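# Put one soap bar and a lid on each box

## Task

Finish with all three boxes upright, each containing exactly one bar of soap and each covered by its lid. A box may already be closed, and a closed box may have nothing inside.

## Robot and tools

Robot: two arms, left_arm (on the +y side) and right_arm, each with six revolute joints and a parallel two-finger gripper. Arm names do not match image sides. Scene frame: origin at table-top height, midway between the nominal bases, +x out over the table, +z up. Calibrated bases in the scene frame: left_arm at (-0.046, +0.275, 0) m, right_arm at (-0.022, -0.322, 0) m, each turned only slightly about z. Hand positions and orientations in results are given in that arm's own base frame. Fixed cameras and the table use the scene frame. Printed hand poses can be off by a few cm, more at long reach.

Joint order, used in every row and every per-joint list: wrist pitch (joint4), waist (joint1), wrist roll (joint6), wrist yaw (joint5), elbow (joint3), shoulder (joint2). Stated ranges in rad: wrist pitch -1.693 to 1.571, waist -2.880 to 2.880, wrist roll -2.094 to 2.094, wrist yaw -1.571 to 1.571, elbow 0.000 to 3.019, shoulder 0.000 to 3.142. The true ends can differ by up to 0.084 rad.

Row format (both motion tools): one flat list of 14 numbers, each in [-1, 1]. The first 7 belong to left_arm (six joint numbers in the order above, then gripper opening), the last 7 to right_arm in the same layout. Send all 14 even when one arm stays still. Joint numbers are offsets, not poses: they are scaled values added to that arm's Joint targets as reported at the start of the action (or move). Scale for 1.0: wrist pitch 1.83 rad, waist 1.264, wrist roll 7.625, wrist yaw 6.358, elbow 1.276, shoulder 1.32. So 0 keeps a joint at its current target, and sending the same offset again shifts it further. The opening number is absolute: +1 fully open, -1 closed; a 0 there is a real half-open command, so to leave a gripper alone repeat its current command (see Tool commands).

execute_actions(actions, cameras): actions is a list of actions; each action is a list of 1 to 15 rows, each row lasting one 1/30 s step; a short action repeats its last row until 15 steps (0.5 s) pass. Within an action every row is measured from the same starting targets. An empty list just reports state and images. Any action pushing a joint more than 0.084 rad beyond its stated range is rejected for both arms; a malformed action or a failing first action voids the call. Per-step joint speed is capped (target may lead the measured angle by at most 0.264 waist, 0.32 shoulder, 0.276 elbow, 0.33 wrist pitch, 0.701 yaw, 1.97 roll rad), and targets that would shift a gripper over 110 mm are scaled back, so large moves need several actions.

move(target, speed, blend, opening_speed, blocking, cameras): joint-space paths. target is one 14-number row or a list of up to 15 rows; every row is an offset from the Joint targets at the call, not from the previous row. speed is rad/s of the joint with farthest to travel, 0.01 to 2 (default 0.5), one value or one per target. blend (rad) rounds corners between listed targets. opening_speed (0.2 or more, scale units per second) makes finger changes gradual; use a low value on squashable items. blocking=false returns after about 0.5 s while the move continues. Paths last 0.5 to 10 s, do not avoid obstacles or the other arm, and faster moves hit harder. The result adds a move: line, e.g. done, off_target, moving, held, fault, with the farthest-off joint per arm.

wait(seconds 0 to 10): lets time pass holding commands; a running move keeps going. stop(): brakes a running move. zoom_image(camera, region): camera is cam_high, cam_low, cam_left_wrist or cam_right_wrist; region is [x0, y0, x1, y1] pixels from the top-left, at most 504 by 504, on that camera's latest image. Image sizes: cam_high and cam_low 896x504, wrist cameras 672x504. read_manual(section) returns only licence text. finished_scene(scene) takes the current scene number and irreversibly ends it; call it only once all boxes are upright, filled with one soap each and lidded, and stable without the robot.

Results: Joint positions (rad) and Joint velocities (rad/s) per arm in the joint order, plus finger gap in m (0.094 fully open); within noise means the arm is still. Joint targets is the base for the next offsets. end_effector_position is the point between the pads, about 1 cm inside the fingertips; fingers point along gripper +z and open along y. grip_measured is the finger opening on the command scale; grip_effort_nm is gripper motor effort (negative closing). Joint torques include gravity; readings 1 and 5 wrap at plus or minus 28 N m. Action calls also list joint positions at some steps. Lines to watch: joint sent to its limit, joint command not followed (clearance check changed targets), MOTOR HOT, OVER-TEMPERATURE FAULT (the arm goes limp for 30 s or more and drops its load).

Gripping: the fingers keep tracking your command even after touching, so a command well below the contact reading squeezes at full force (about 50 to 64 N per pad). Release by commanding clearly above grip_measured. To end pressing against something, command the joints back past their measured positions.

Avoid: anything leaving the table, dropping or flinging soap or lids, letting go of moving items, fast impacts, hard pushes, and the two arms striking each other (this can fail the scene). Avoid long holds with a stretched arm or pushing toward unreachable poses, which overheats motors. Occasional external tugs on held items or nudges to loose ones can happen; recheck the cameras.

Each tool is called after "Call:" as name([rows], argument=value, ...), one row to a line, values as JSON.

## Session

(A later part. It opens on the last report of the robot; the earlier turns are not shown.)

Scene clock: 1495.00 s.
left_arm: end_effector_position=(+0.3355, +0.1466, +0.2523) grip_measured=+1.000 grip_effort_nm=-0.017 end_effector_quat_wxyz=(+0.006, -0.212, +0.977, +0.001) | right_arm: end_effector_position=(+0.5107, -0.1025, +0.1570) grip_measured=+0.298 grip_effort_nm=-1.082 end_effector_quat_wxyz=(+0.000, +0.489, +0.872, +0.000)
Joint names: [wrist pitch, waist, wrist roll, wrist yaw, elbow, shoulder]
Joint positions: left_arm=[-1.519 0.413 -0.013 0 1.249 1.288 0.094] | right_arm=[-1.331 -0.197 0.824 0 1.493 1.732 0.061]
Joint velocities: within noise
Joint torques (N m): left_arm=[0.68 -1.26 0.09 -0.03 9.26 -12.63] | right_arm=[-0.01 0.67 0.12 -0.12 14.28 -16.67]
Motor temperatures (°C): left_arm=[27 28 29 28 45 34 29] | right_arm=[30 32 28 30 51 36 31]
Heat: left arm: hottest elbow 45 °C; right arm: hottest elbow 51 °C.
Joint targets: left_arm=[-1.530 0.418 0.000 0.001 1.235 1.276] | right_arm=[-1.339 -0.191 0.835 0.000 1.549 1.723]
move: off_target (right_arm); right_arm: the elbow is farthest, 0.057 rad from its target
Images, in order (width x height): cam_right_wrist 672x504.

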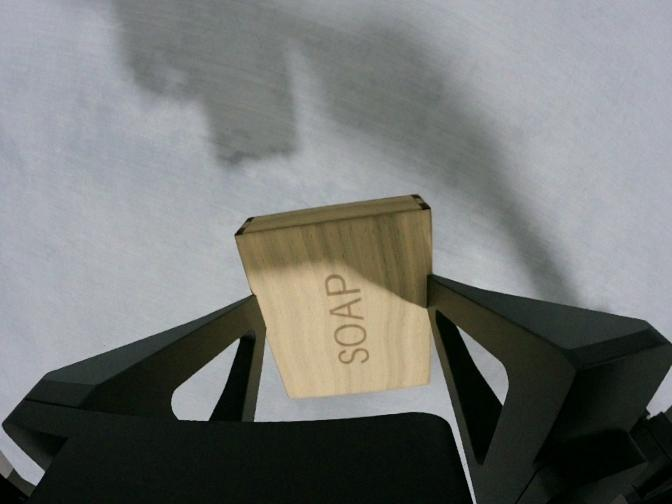

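Call:
move([
  [0,0,0,0,0,0,1,0,0.7555,-0.005,0,0,0,0.22],
  [0,0,0,0,0,0,1,0.0861,0.7555,-0.005,0,-0.1442,0.0427,0.22],
  [0,0,0,0,0,0,1,0.1324,0.7555,-0.005,0,-0.1814,0.0709,0.22],
], speed=[0.6,0.2,0.08], cameras=["cam_low","cam_high","cam_right_wrist"])

Call:
zoom_image(camera="cam_low", region=[490, 240, 570, 300])

Call:
zoom_image(camera="cam_high", region=[370, 210, 440, 280])

Scene clock: 1513.17 s.
left_arm: end_effector_position=(+0.3355, +0.1466, +0.2523) grip_measured=+1.000 grip_effort_nm=-0.017 end_effector_quat_wxyz=(+0.006, -0.212, +0.977, +0.001) | right_arm: end_effector_position=(+0.3693, +0.3586, +0.0700) grip_measured=+0.298 grip_effort_nm=-1.072 end_effector_quat_wxyz=(+0.002, +0.018, +1.000, +0.003)
Joint names: [wrist pitch, waist, wrist roll, wrist yaw, elbow, shoulder]
Joint positions: left_arm=[-1.519 0.413 -0.013 0 1.249 1.288 0.094] | right_arm=[-1.105 0.771 0.808 -0.001 1.332 1.791 0.061]
Joint velocities: within noise
Joint torques (N m): left_arm=[0.65 -1.2 0.09 -0.03 9.26 -12.69] | right_arm=[0.75 -0.5 -0.09 -0.1 7.62 -14.33]
Motor temperatures (°C): left_arm=[27 28 29 28 45 34 29] | right_arm=[30 32 28 30 54 37 31]
Heat: left arm: hottest elbow 45 °C; right arm: hottest elbow 54 °C.
Joint targets: left_arm=[-1.530 0.418 0.000 0.001 1.235 1.276] | right_arm=[-1.096 0.765 0.797 -0.001 1.318 1.816]
move: done
Images, in order (width x height): cam_high 896x504, cam_low 896x504, cam_right_wrist 672x504.

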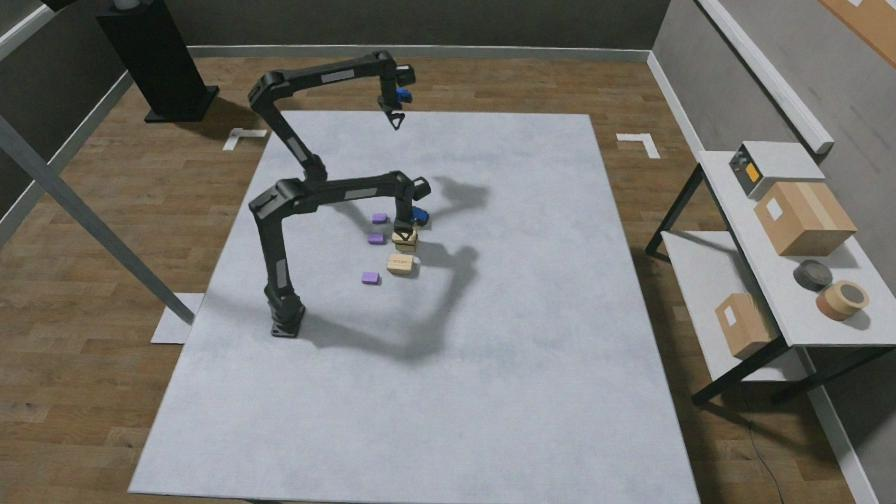

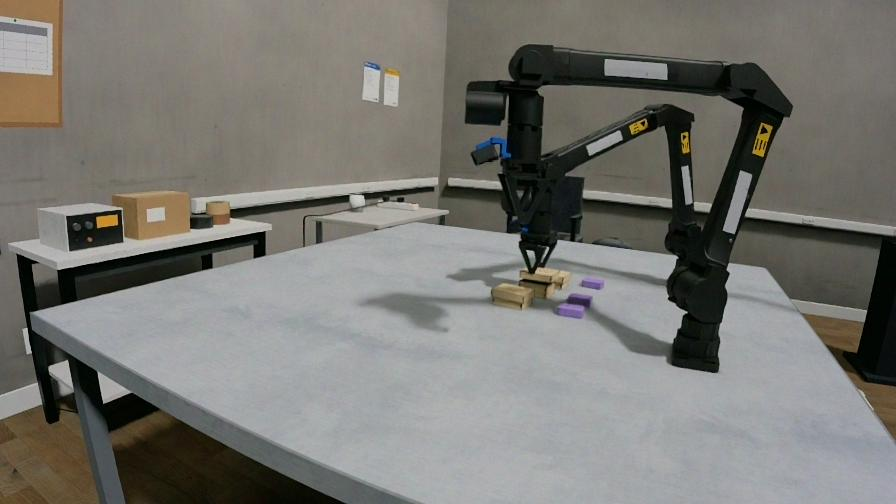

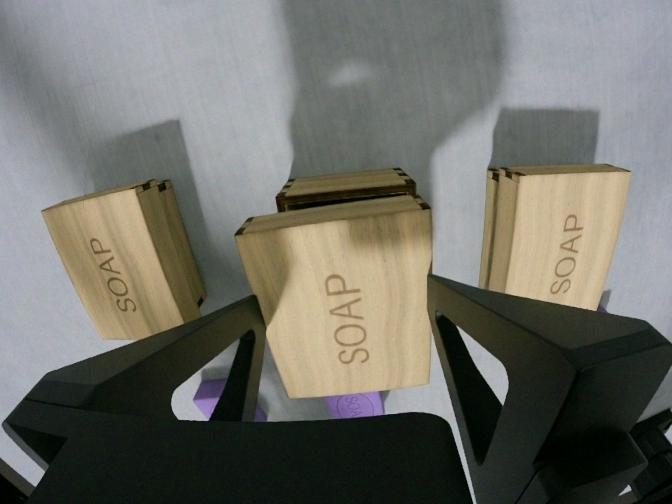

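Scaled by 6.300 from the camera's 896x504 image, which has a finer 1280x720 frame.

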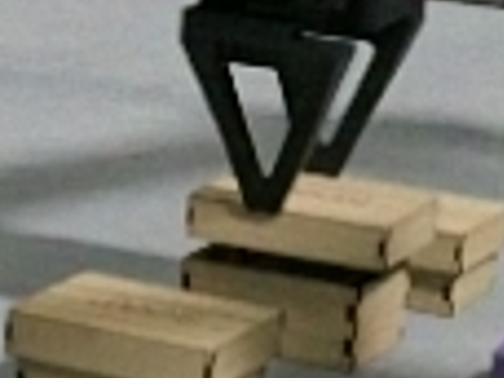

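Scaled by 7.200 from the camera's 896x504 image, which has a finer 1280x720 frame.

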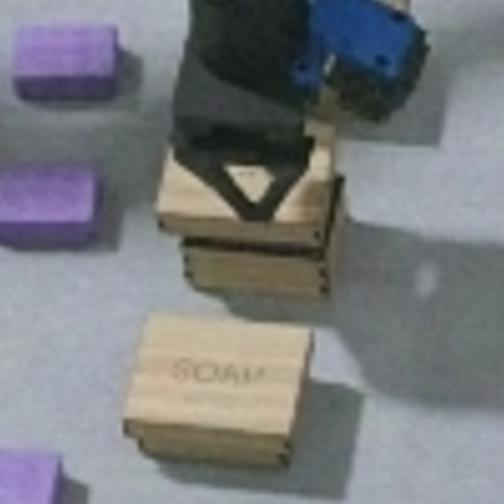

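Call:
move(target=[0,0,0,0,0,0,1,0,-0.0095,0,0,0,0,0.22], speed=0.05, cameras=["cam_low","cam_right_wrist"])

Call:
zoom_image(camera="cam_low", region=[490, 240, 570, 300])

Scene clock: 1538.37 s.
left_arm: end_effector_position=(+0.3355, +0.1466, +0.2523) grip_measured=+1.000 grip_effort_nm=-0.012 end_effector_quat_wxyz=(+0.006, -0.212, +0.977, +0.001) | right_arm: end_effector_position=(+0.3736, +0.3543, +0.0700) grip_measured=+0.298 grip_effort_nm=-1.077 end_effector_quat_wxyz=(+0.002, +0.024, +1.000, +0.003)
Joint names: [wrist pitch, waist, wrist roll, wrist yaw, elbow, shoulder]
Joint positions: left_arm=[-1.519 0.413 -0.013 0 1.249 1.288 0.094] | right_arm=[-1.105 0.759 0.808 -0.001 1.332 1.791 0.061]
Joint velocities: within noise
Joint torques (N m): left_arm=[0.66 -1.26 0.09 -0.02 9.25 -12.63] | right_arm=[0.7 -0.5 -0.09 -0.09 7.64 -14.33]
Motor temperatures (°C): left_arm=[27 28 29 28 44 34 29] | right_arm=[30 32 28 30 50 35 32]
Heat: left arm: hottest elbow 44 °C; right arm: hottest elbow 50 °C.
Joint targets: left_arm=[-1.530 0.418 0.000 0.001 1.235 1.276] | right_arm=[-1.096 0.752 0.797 -0.001 1.318 1.816]
move: done
Images, in order (width x height): cam_low 896x504, cam_right_wrist 672x504.

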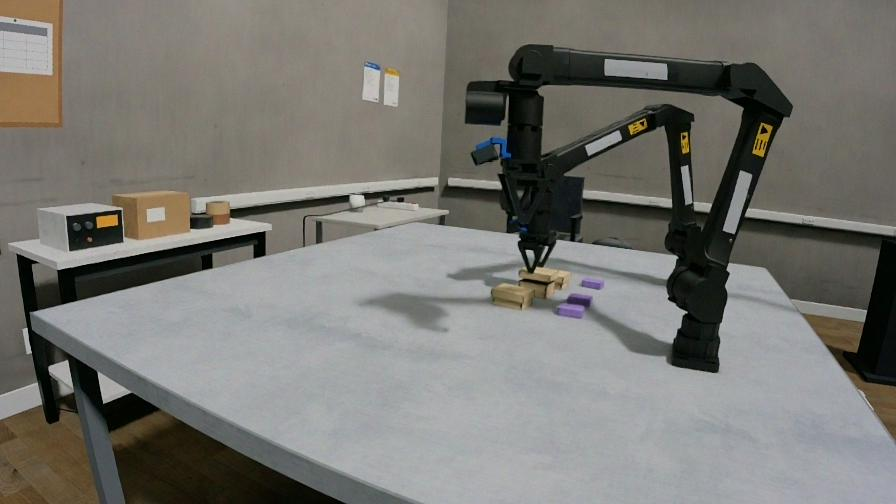

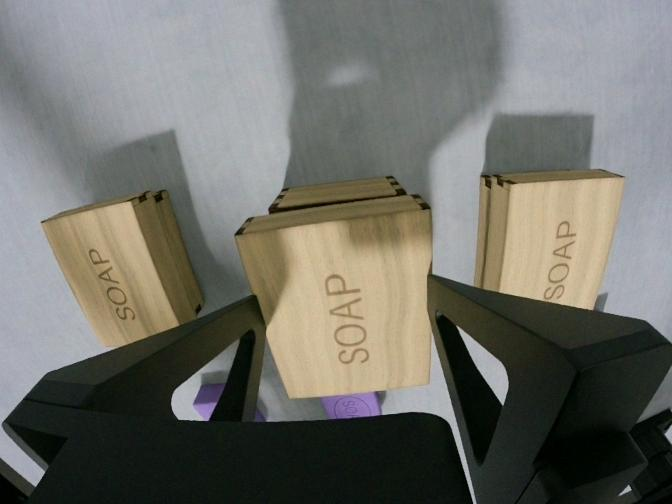

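Scaled by 6.300 from the camera's 896x504 image, which has a finer 1280x720 frame.

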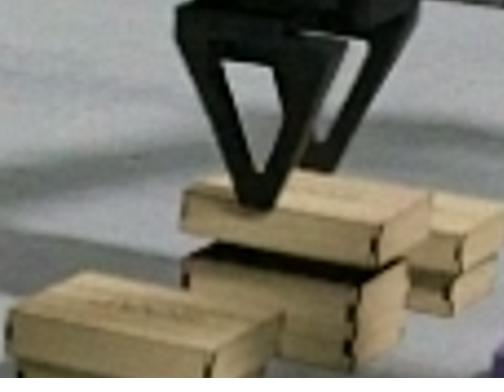

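Call:
move(target=[0,0,0,0,0,0,1,0,-0.0044,0,0,0.009,0.0105,0.22], speed=0.05, cameras=["cam_low","cam_right_wrist"])

Call:
zoom_image(camera="cam_low", region=[490, 240, 570, 300])

Scene clock: 1563.40 s.
left_arm: end_effector_position=(+0.3355, +0.1466, +0.2523) grip_measured=+1.000 grip_effort_nm=-0.022 end_effector_quat_wxyz=(+0.006, -0.212, +0.977, +0.001) | right_arm: end_effector_position=(+0.3746, +0.3520, +0.0634) grip_measured=+0.298 grip_effort_nm=-1.077 end_effector_quat_wxyz=(-0.003, +0.026, +1.000, -0.002)
Joint names: [wrist pitch, waist, wrist roll, wrist yaw, elbow, shoulder]
Joint positions: left_arm=[-1.519 0.413 -0.013 0 1.249 1.288 0.094] | right_arm=[-1.105 0.755 0.808 -0.001 1.332 1.805 0.061]
Joint velocities: within noise
Joint torques (N m): left_arm=[0.66 -1.2 0.09 -0.03 9.26 -12.63] | right_arm=[0.68 -0.56 -0.09 -0.09 8.51 -14.21]
Motor temperatures (°C): left_arm=[27 28 29 28 44 33 29] | right_arm=[30 32 28 30 49 35 32]
Heat: left arm: hottest elbow 44 °C; right arm: hottest elbow 49 °C.
Joint targets: left_arm=[-1.530 0.418 0.000 0.001 1.235 1.276] | right_arm=[-1.096 0.747 0.797 -0.001 1.330 1.830]
move: done
Images, in order (width x height): cam_low 896x504, cam_right_wrist 672x504.

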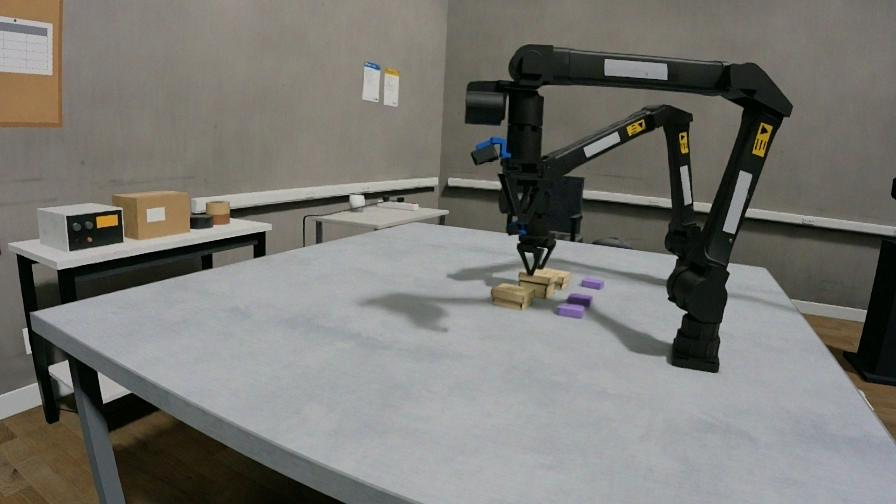

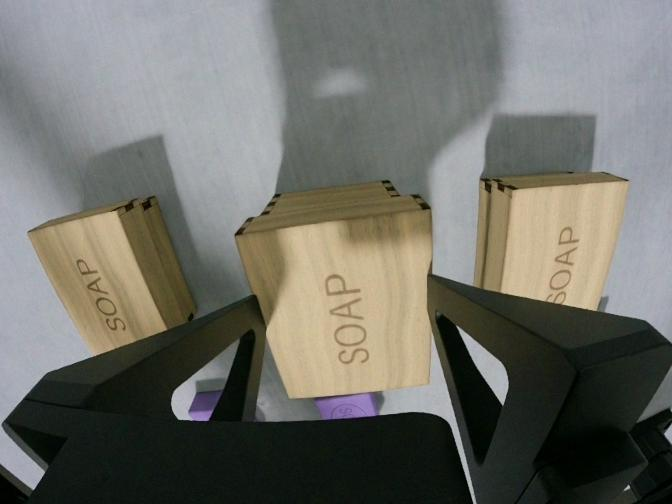

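Scaled by 6.300 from the camera's 896x504 image, which has a finer 1280x720 frame.

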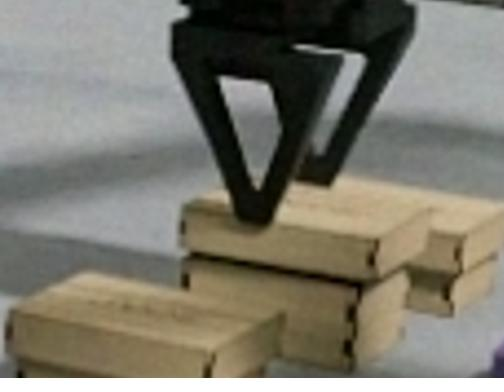

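Call:
move(target=[0,0,0,0,0,0,1,-0.008,0,0,0,0.0525,0,0.22], speed=0.05, cameras=["cam_low","cam_right_wrist"])

Call:
zoom_image(camera="cam_low", region=[490, 240, 570, 300])

Scene clock: 1577.33 s.
left_arm: end_effector_position=(+0.3355, +0.1466, +0.2523) grip_measured=+1.000 grip_effort_nm=-0.012 end_effector_quat_wxyz=(+0.006, -0.211, +0.977, +0.001) | right_arm: end_effector_position=(+0.3775, +0.3547, +0.0666) grip_measured=+0.298 grip_effort_nm=-1.072 end_effector_quat_wxyz=(+0.001, +0.026, +1.000, +0.001)
Joint names: [wrist pitch, waist, wrist roll, wrist yaw, elbow, shoulder]
Joint positions: left_arm=[-1.519 0.413 -0.013 0 1.249 1.288 0.094] | right_arm=[-1.105 0.755 0.808 -0.001 1.341 1.805 0.061]
Joint velocities: within noise
Joint torques (N m): left_arm=[0.66 -1.32 0.09 -0.03 9.26 -12.63] | right_arm=[0.14 -0.62 -0.09 -0.09 13.41 -14.51]
Motor temperatures (°C): left_arm=[27 28 29 28 44 33 29] | right_arm=[30 32 28 30 49 35 32]
Heat: left arm: hottest elbow 44 °C; right arm: hottest elbow 49 °C.
Joint targets: left_arm=[-1.530 0.418 0.000 0.001 1.235 1.276] | right_arm=[-1.111 0.747 0.797 -0.001 1.396 1.830]
move: off_target (right_arm); right_arm: the elbow is farthest, 0.056 rad from its target
Images, in order (width x height): cam_low 896x504, cam_right_wrist 672x504.

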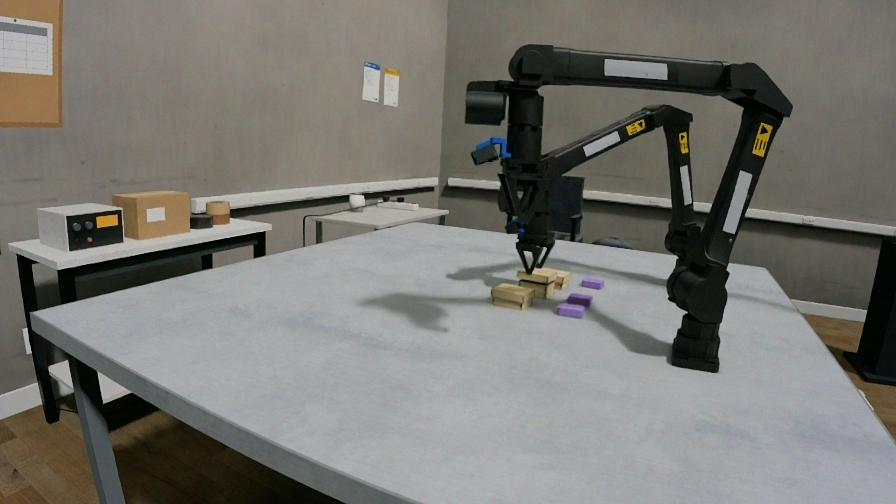

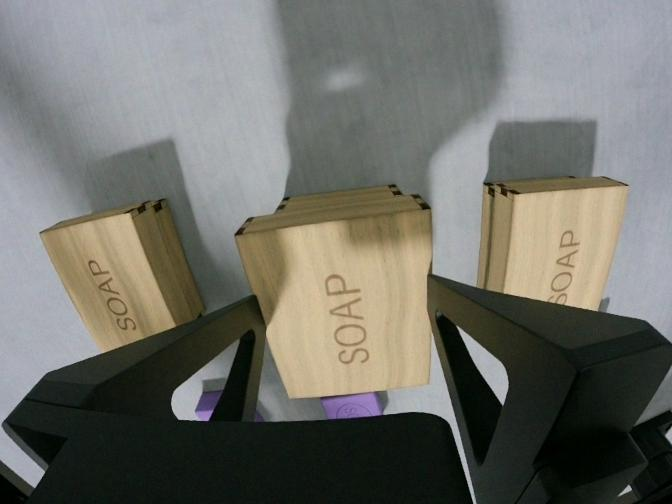

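Scaled by 6.300 from the camera's 896x504 image, which has a finer 1280x720 frame.

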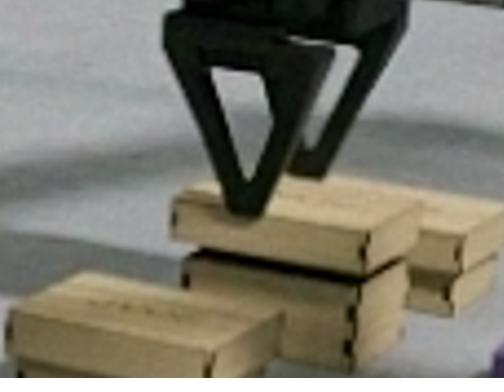

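Call:
move([
  [0,0,0,0,0,0,1,0.006,0,0,0,-0.053,0,0.22],
  [0,0,0,0,0,0,1,0.032,0,0,0,-0.0713,0.0179,0.22],
], speed=[0.06,0.04], cameras=["cam_low","cam_right_wrist"])

Call:
zoom_image(camera="cam_low", region=[490, 240, 570, 300])

Scene clock: 1599.90 s.
left_arm: end_effector_position=(+0.3355, +0.1466, +0.2523) grip_measured=+1.000 grip_effort_nm=-0.022 end_effector_quat_wxyz=(+0.006, -0.211, +0.977, +0.001) | right_arm: end_effector_position=(+0.3780, +0.3551, +0.0588) grip_measured=+0.298 grip_effort_nm=-1.072 end_effector_quat_wxyz=(+0.002, +0.026, +1.000, +0.002)
Joint names: [wrist pitch, waist, wrist roll, wrist yaw, elbow, shoulder]
Joint positions: left_arm=[-1.519 0.413 -0.013 0 1.249 1.288 0.094] | right_arm=[-1.082 0.755 0.808 -0.001 1.331 1.813 0.061]
Joint velocities: within noise
Joint torques (N m): left_arm=[0.66 -1.26 0.09 -0.02 9.26 -12.69] | right_arm=[1.51 -0.62 -0.09 -0.11 6.58 -13.39]
Motor temperatures (°C): left_arm=[27 28 29 28 44 33 29] | right_arm=[30 32 28 30 53 35 32]
Heat: left arm: hottest elbow 44 °C; right arm: hottest elbow 53 °C.
Joint targets: left_arm=[-1.530 0.418 0.000 0.001 1.235 1.276] | right_arm=[-1.052 0.747 0.797 0.000 1.305 1.854]
move: off_target (right_arm); right_arm: the shoulder is farthest, 0.040 rad from its target
Images, in order (width x height): cam_low 896x504, cam_right_wrist 672x504.

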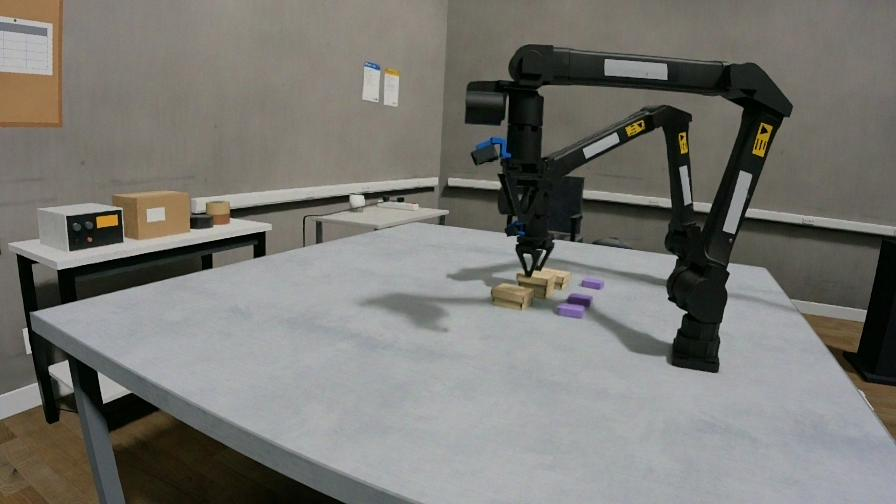

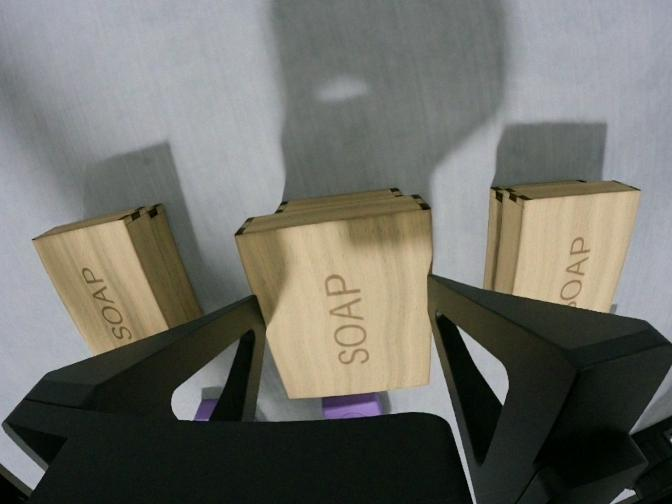

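Scaled by 6.300 from the camera's 896x504 image, which has a finer 1280x720 frame.

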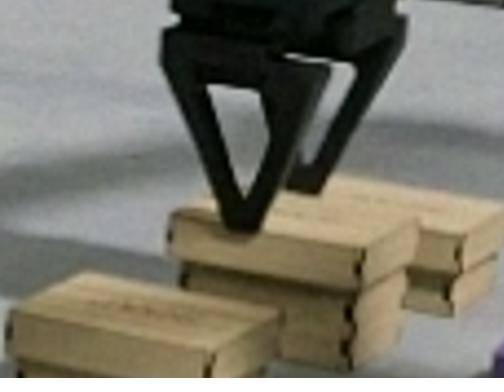

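Call:
move(target=[0,0,0,0,0,0,1,0,0,0,0,0,0,0.6], opening_speed=0.3)

Call:
zoom_image(camera="cam_low", region=[490, 240, 570, 300])

Call:
zoom_image(camera="cam_left_wrist", region=[552, 140, 672, 300])

Scene clock: 1656.17 s.
left_arm: end_effector_position=(+0.3355, +0.1466, +0.2523) grip_measured=+1.000 grip_effort_nm=-0.017 end_effector_quat_wxyz=(+0.006, -0.211, +0.977, +0.001) | right_arm: end_effector_position=(+0.3769, +0.3538, +0.0457) grip_measured=+0.598 grip_effort_nm=0.046 end_effector_quat_wxyz=(-0.001, +0.027, +1.000, -0.001)
Joint names: [wrist pitch, waist, wrist roll, wrist yaw, elbow, shoulder]
Joint positions: left_arm=[-1.519 0.413 -0.013 0 1.249 1.288 0.094] | right_arm=[-1.061 0.754 0.808 -0.001 1.318 1.831 0.075]
Joint velocities: within noise
Joint torques (N m): left_arm=[0.66 -1.26 0.09 -0.02 9.26 -12.63] | right_arm=[0.69 -0.62 -0.09 -0.11 7.47 -14.8]
Motor temperatures (°C): left_arm=[27 28 29 28 43 33 29] | right_arm=[30 32 28 30 47 36 32]
Heat: left arm: hottest elbow 43 °C; right arm: hottest elbow 47 °C.
Joint targets: left_arm=[-1.530 0.418 0.000 0.001 1.235 1.276] | right_arm=[-1.052 0.747 0.797 0.000 1.306 1.854]
move: done

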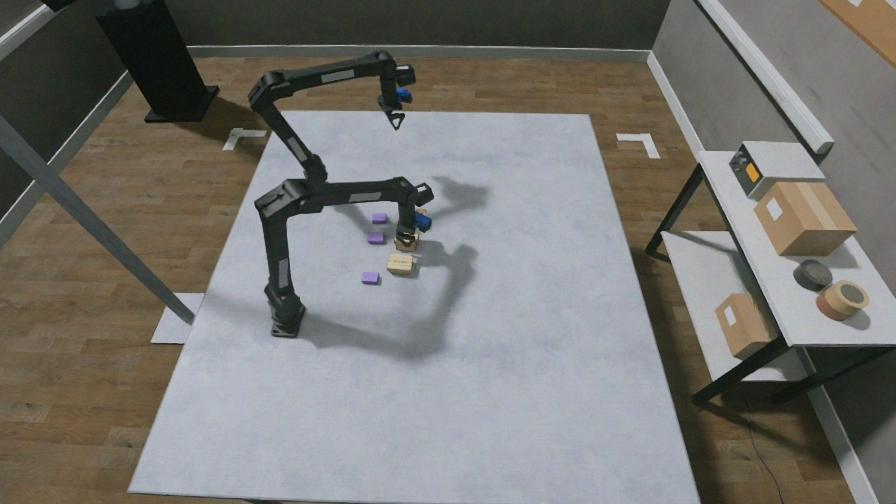

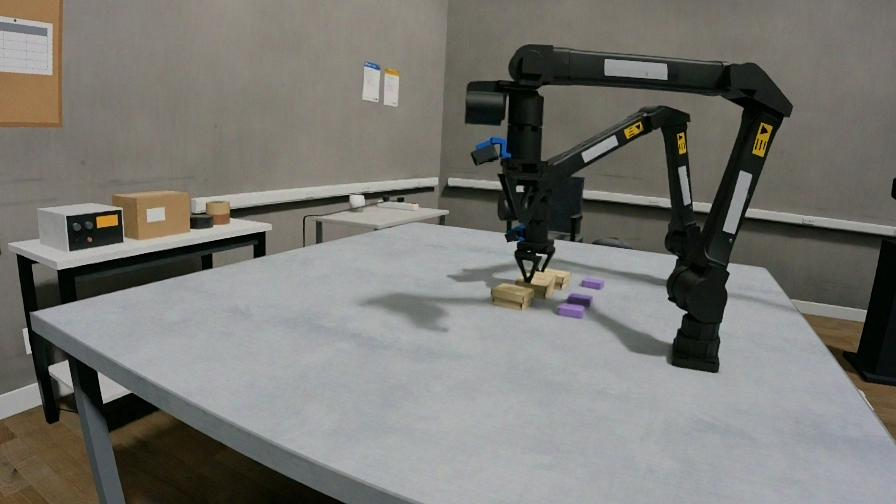

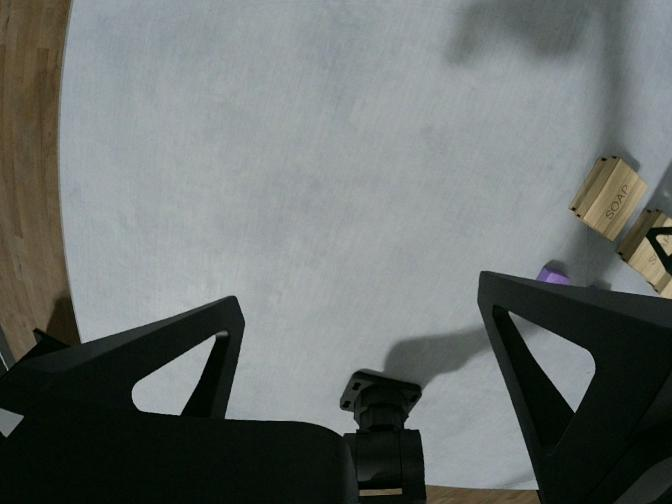

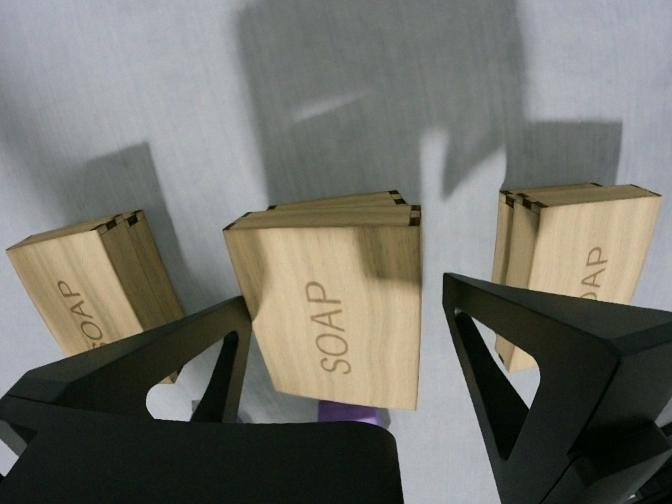

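Scaled by 6.300 from the camera's 896x504 image, which has a finer 1280x720 frame.

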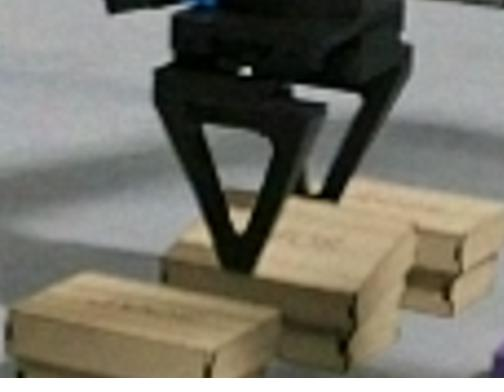

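Scaled by 3.150 from the camera's 672x504 image, which has a finer 960x720 frame.

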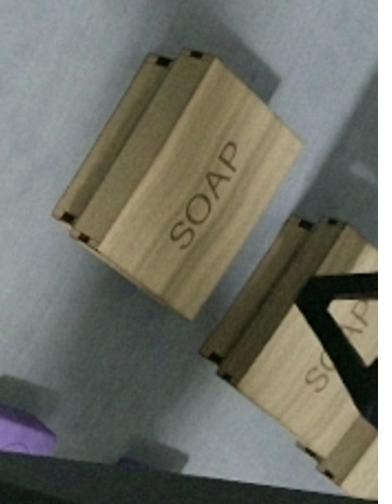

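Call:
zoom_image(camera="cam_right_wrist", region=[200, 170, 440, 420])

Call:
zoom_image(camera="cam_high", region=[370, 200, 450, 290])

Scaled by 2.016 from the camera's 672x504 image, which has a finer 960x720 frame.

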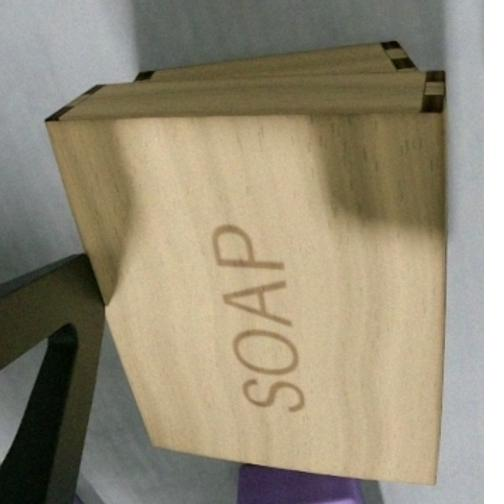

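Scaled by 5.600 from the camera's 896x504 image, which has a finer 1280x720 frame.

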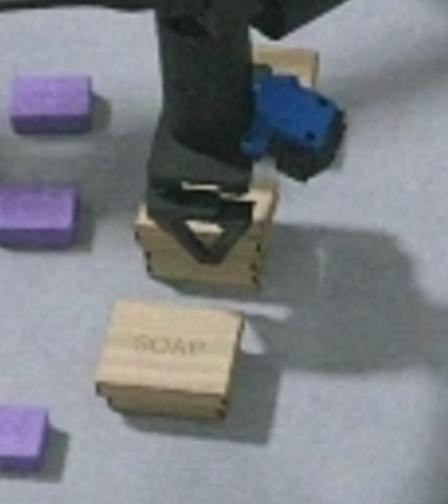

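Call:
move(target=[0,0,0,0,0,0,1,-0.025,0,0,0,0.0603,-0.0432,0.6], speed=0.06, cameras=["cam_right_wrist","cam_low","cam_high"])

Call:
zoom_image(camera="cam_right_wrist", region=[200, 170, 440, 420])

Call:
zoom_image(camera="cam_low", region=[490, 240, 570, 300])

Scene clock: 1686.23 s.
left_arm: end_effector_position=(+0.3355, +0.1466, +0.2523) grip_measured=+1.000 grip_effort_nm=-0.017 end_effector_quat_wxyz=(+0.006, -0.211, +0.977, +0.001) | right_arm: end_effector_position=(+0.3766, +0.3535, +0.0607) grip_measured=+0.598 grip_effort_nm=0.032 end_effector_quat_wxyz=(+0.000, +0.027, +1.000, +0.001)
Joint names: [wrist pitch, waist, wrist roll, wrist yaw, elbow, shoulder]
Joint positions: left_arm=[-1.519 0.413 -0.013 0 1.249 1.288 0.094] | right_arm=[-1.09 0.754 0.808 -0.001 1.33 1.809 0.075]
Joint velocities: within noise
Joint torques (N m): left_arm=[0.65 -1.26 0.09 -0.03 9.26 -12.63] | right_arm=[0.16 -0.67 -0.09 -0.1 13.11 -17.14]
Motor temperatures (°C): left_arm=[27 28 29 28 43 33 29] | right_arm=[30 32 28 30 46 36 31]
Heat: left arm: hottest elbow 43 °C; right arm: hottest elbow 46 °C.
Joint targets: left_arm=[-1.530 0.418 0.000 0.001 1.235 1.276] | right_arm=[-1.098 0.747 0.797 0.000 1.383 1.797]
move: off_target (right_arm); right_arm: the elbow is farthest, 0.053 rad from its target
Images, in order (width x height): cam_high 896x504, cam_low 896x504, cam_right_wrist 672x504.

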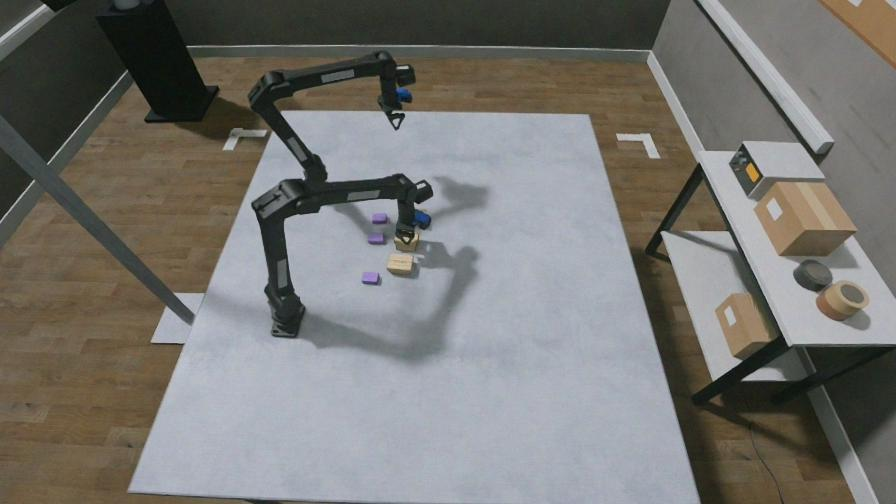

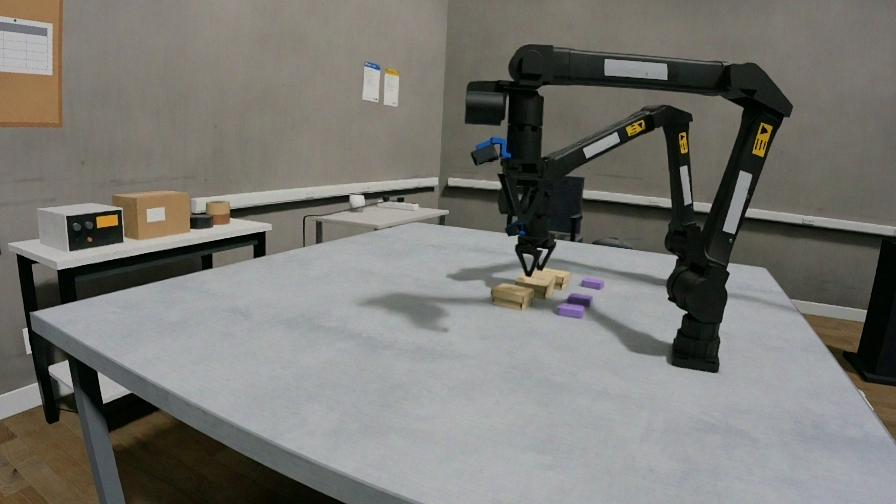

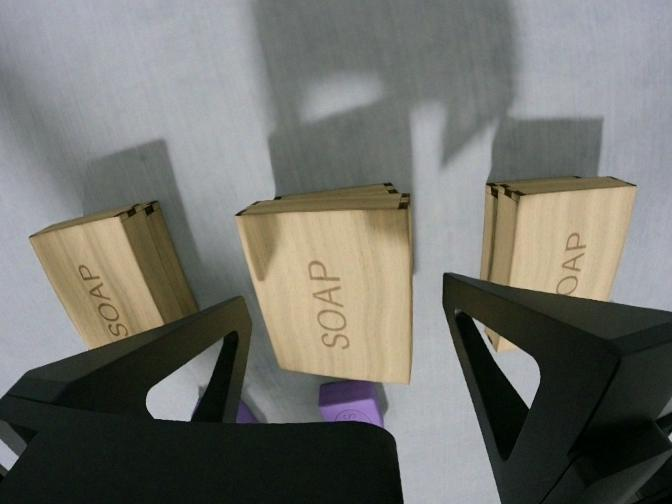

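Scaled by 2.016 from the camera's 672x504 image, which has a finer 960x720 frame.

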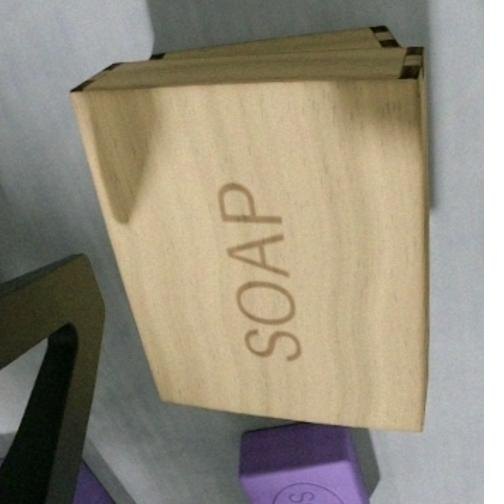

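Scaled by 6.300 from the camera's 896x504 image, which has a finer 1280x720 frame.

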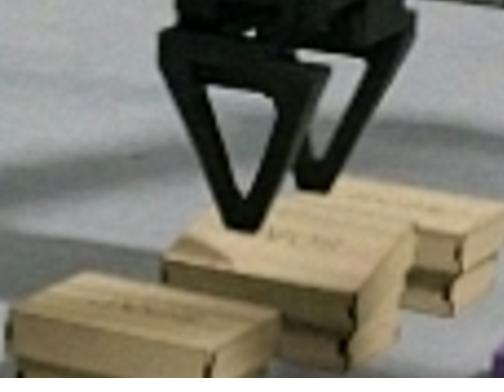

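Call:
move([
  [0,0,0,0,0,0,1,-0.163,0,0,0,0.152,-0.0788,0.83],
  [0,0,0,0,0,0,1,-0.186,0.0981,0.0163,0,0.3997,0.1288,0.83],
], speed=0.4, blend=0.02)

Call:
zoom_image(camera="cam_low", region=[490, 240, 570, 300])

Scene clock: 1726.17 s.
left_arm: end_effector_position=(+0.3355, +0.1466, +0.2523) grip_measured=+1.000 grip_effort_nm=-0.017 end_effector_quat_wxyz=(+0.006, -0.211, +0.977, +0.001) | right_arm: end_effector_position=(+0.3941, +0.4655, +0.1709) grip_measured=+0.828 grip_effort_nm=0.042 end_effector_quat_wxyz=(+0.009, +0.020, +1.000, +0.012)
Joint names: [wrist pitch, waist, wrist roll, wrist yaw, elbow, shoulder]
Joint positions: left_arm=[-1.519 0.413 -0.013 0 1.249 1.288 0.094] | right_arm=[-1.431 0.869 0.909 -0.001 1.833 1.943 0.086]
Joint velocities: within noise
Joint torques (N m): left_arm=[0.68 -1.26 0.09 -0.02 9.26 -12.63] | right_arm=[0.12 0.26 0.14 -0.1 14.8 -17.96]
Motor temperatures (°C): left_arm=[27 28 29 28 43 33 29] | right_arm=[30 32 28 30 53 37 31]
Heat: left arm: hottest elbow 43 °C; right arm: hottest elbow 53 °C.
Joint targets: left_arm=[-1.530 0.418 0.000 0.001 1.235 1.276] | right_arm=[-1.438 0.871 0.921 0.000 1.893 1.967]
move: off_target (right_arm); right_arm: the elbow is farthest, 0.060 rad from its target

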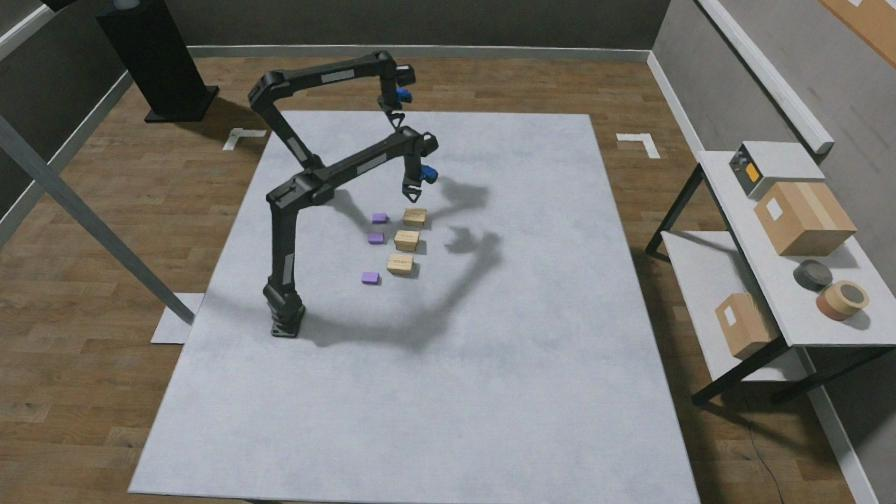

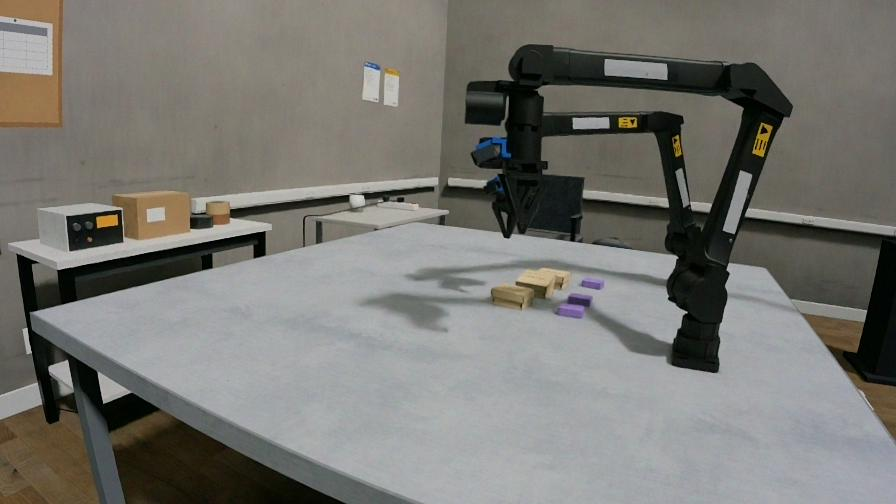

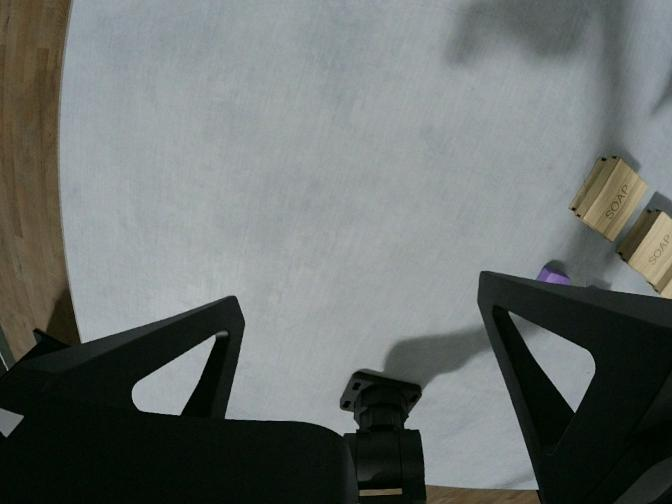

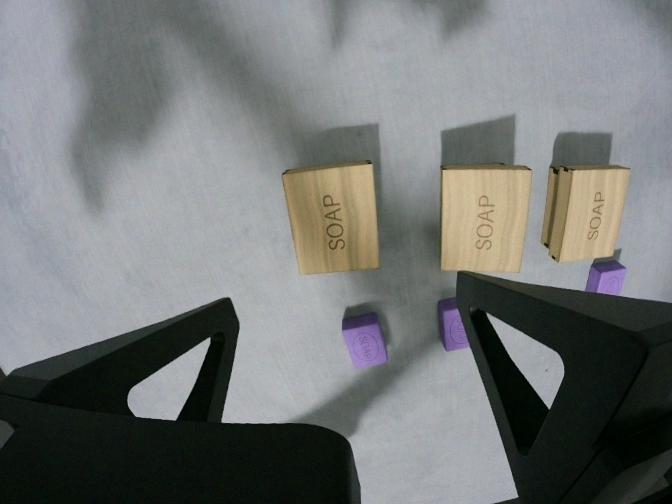

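Scaled by 6.300 from the camera's 896x504 image, which has a finer 1280x720 frame.

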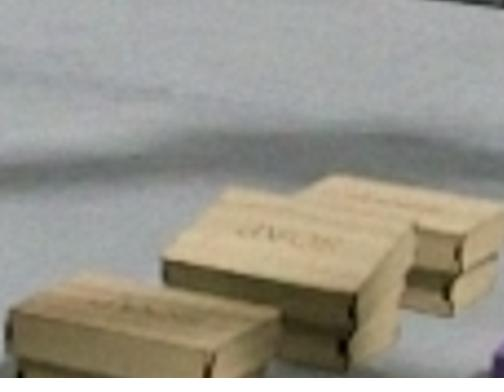

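Call:
zoom_image(camera="cam_low", region=[485, 260, 575, 315])

Call:
zoom_image(camera="cam_high", region=[380, 200, 440, 280])

Call:
zoom_image(camera="cam_right_wrist", region=[270, 140, 650, 290])

Scaled by 5.600 from the camera's 896x504 image, which has a finer 1280x720 frame.

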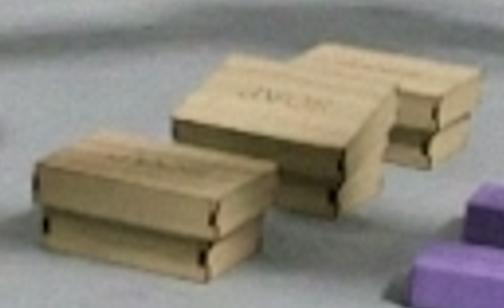

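Scaled by 6.300 from the camera's 896x504 image, which has a finer 1280x720 frame.

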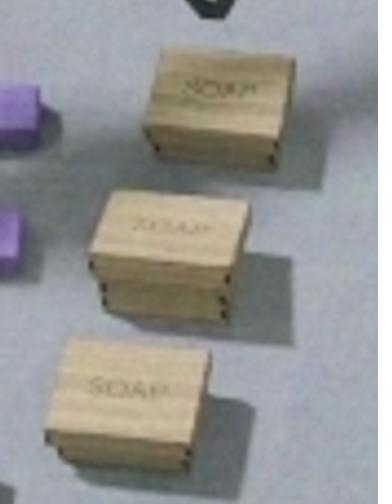

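Scaled by 1.326 from the camera's 672x504 image, which has a finer 960x720 frame.

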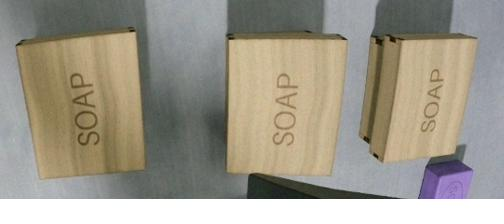

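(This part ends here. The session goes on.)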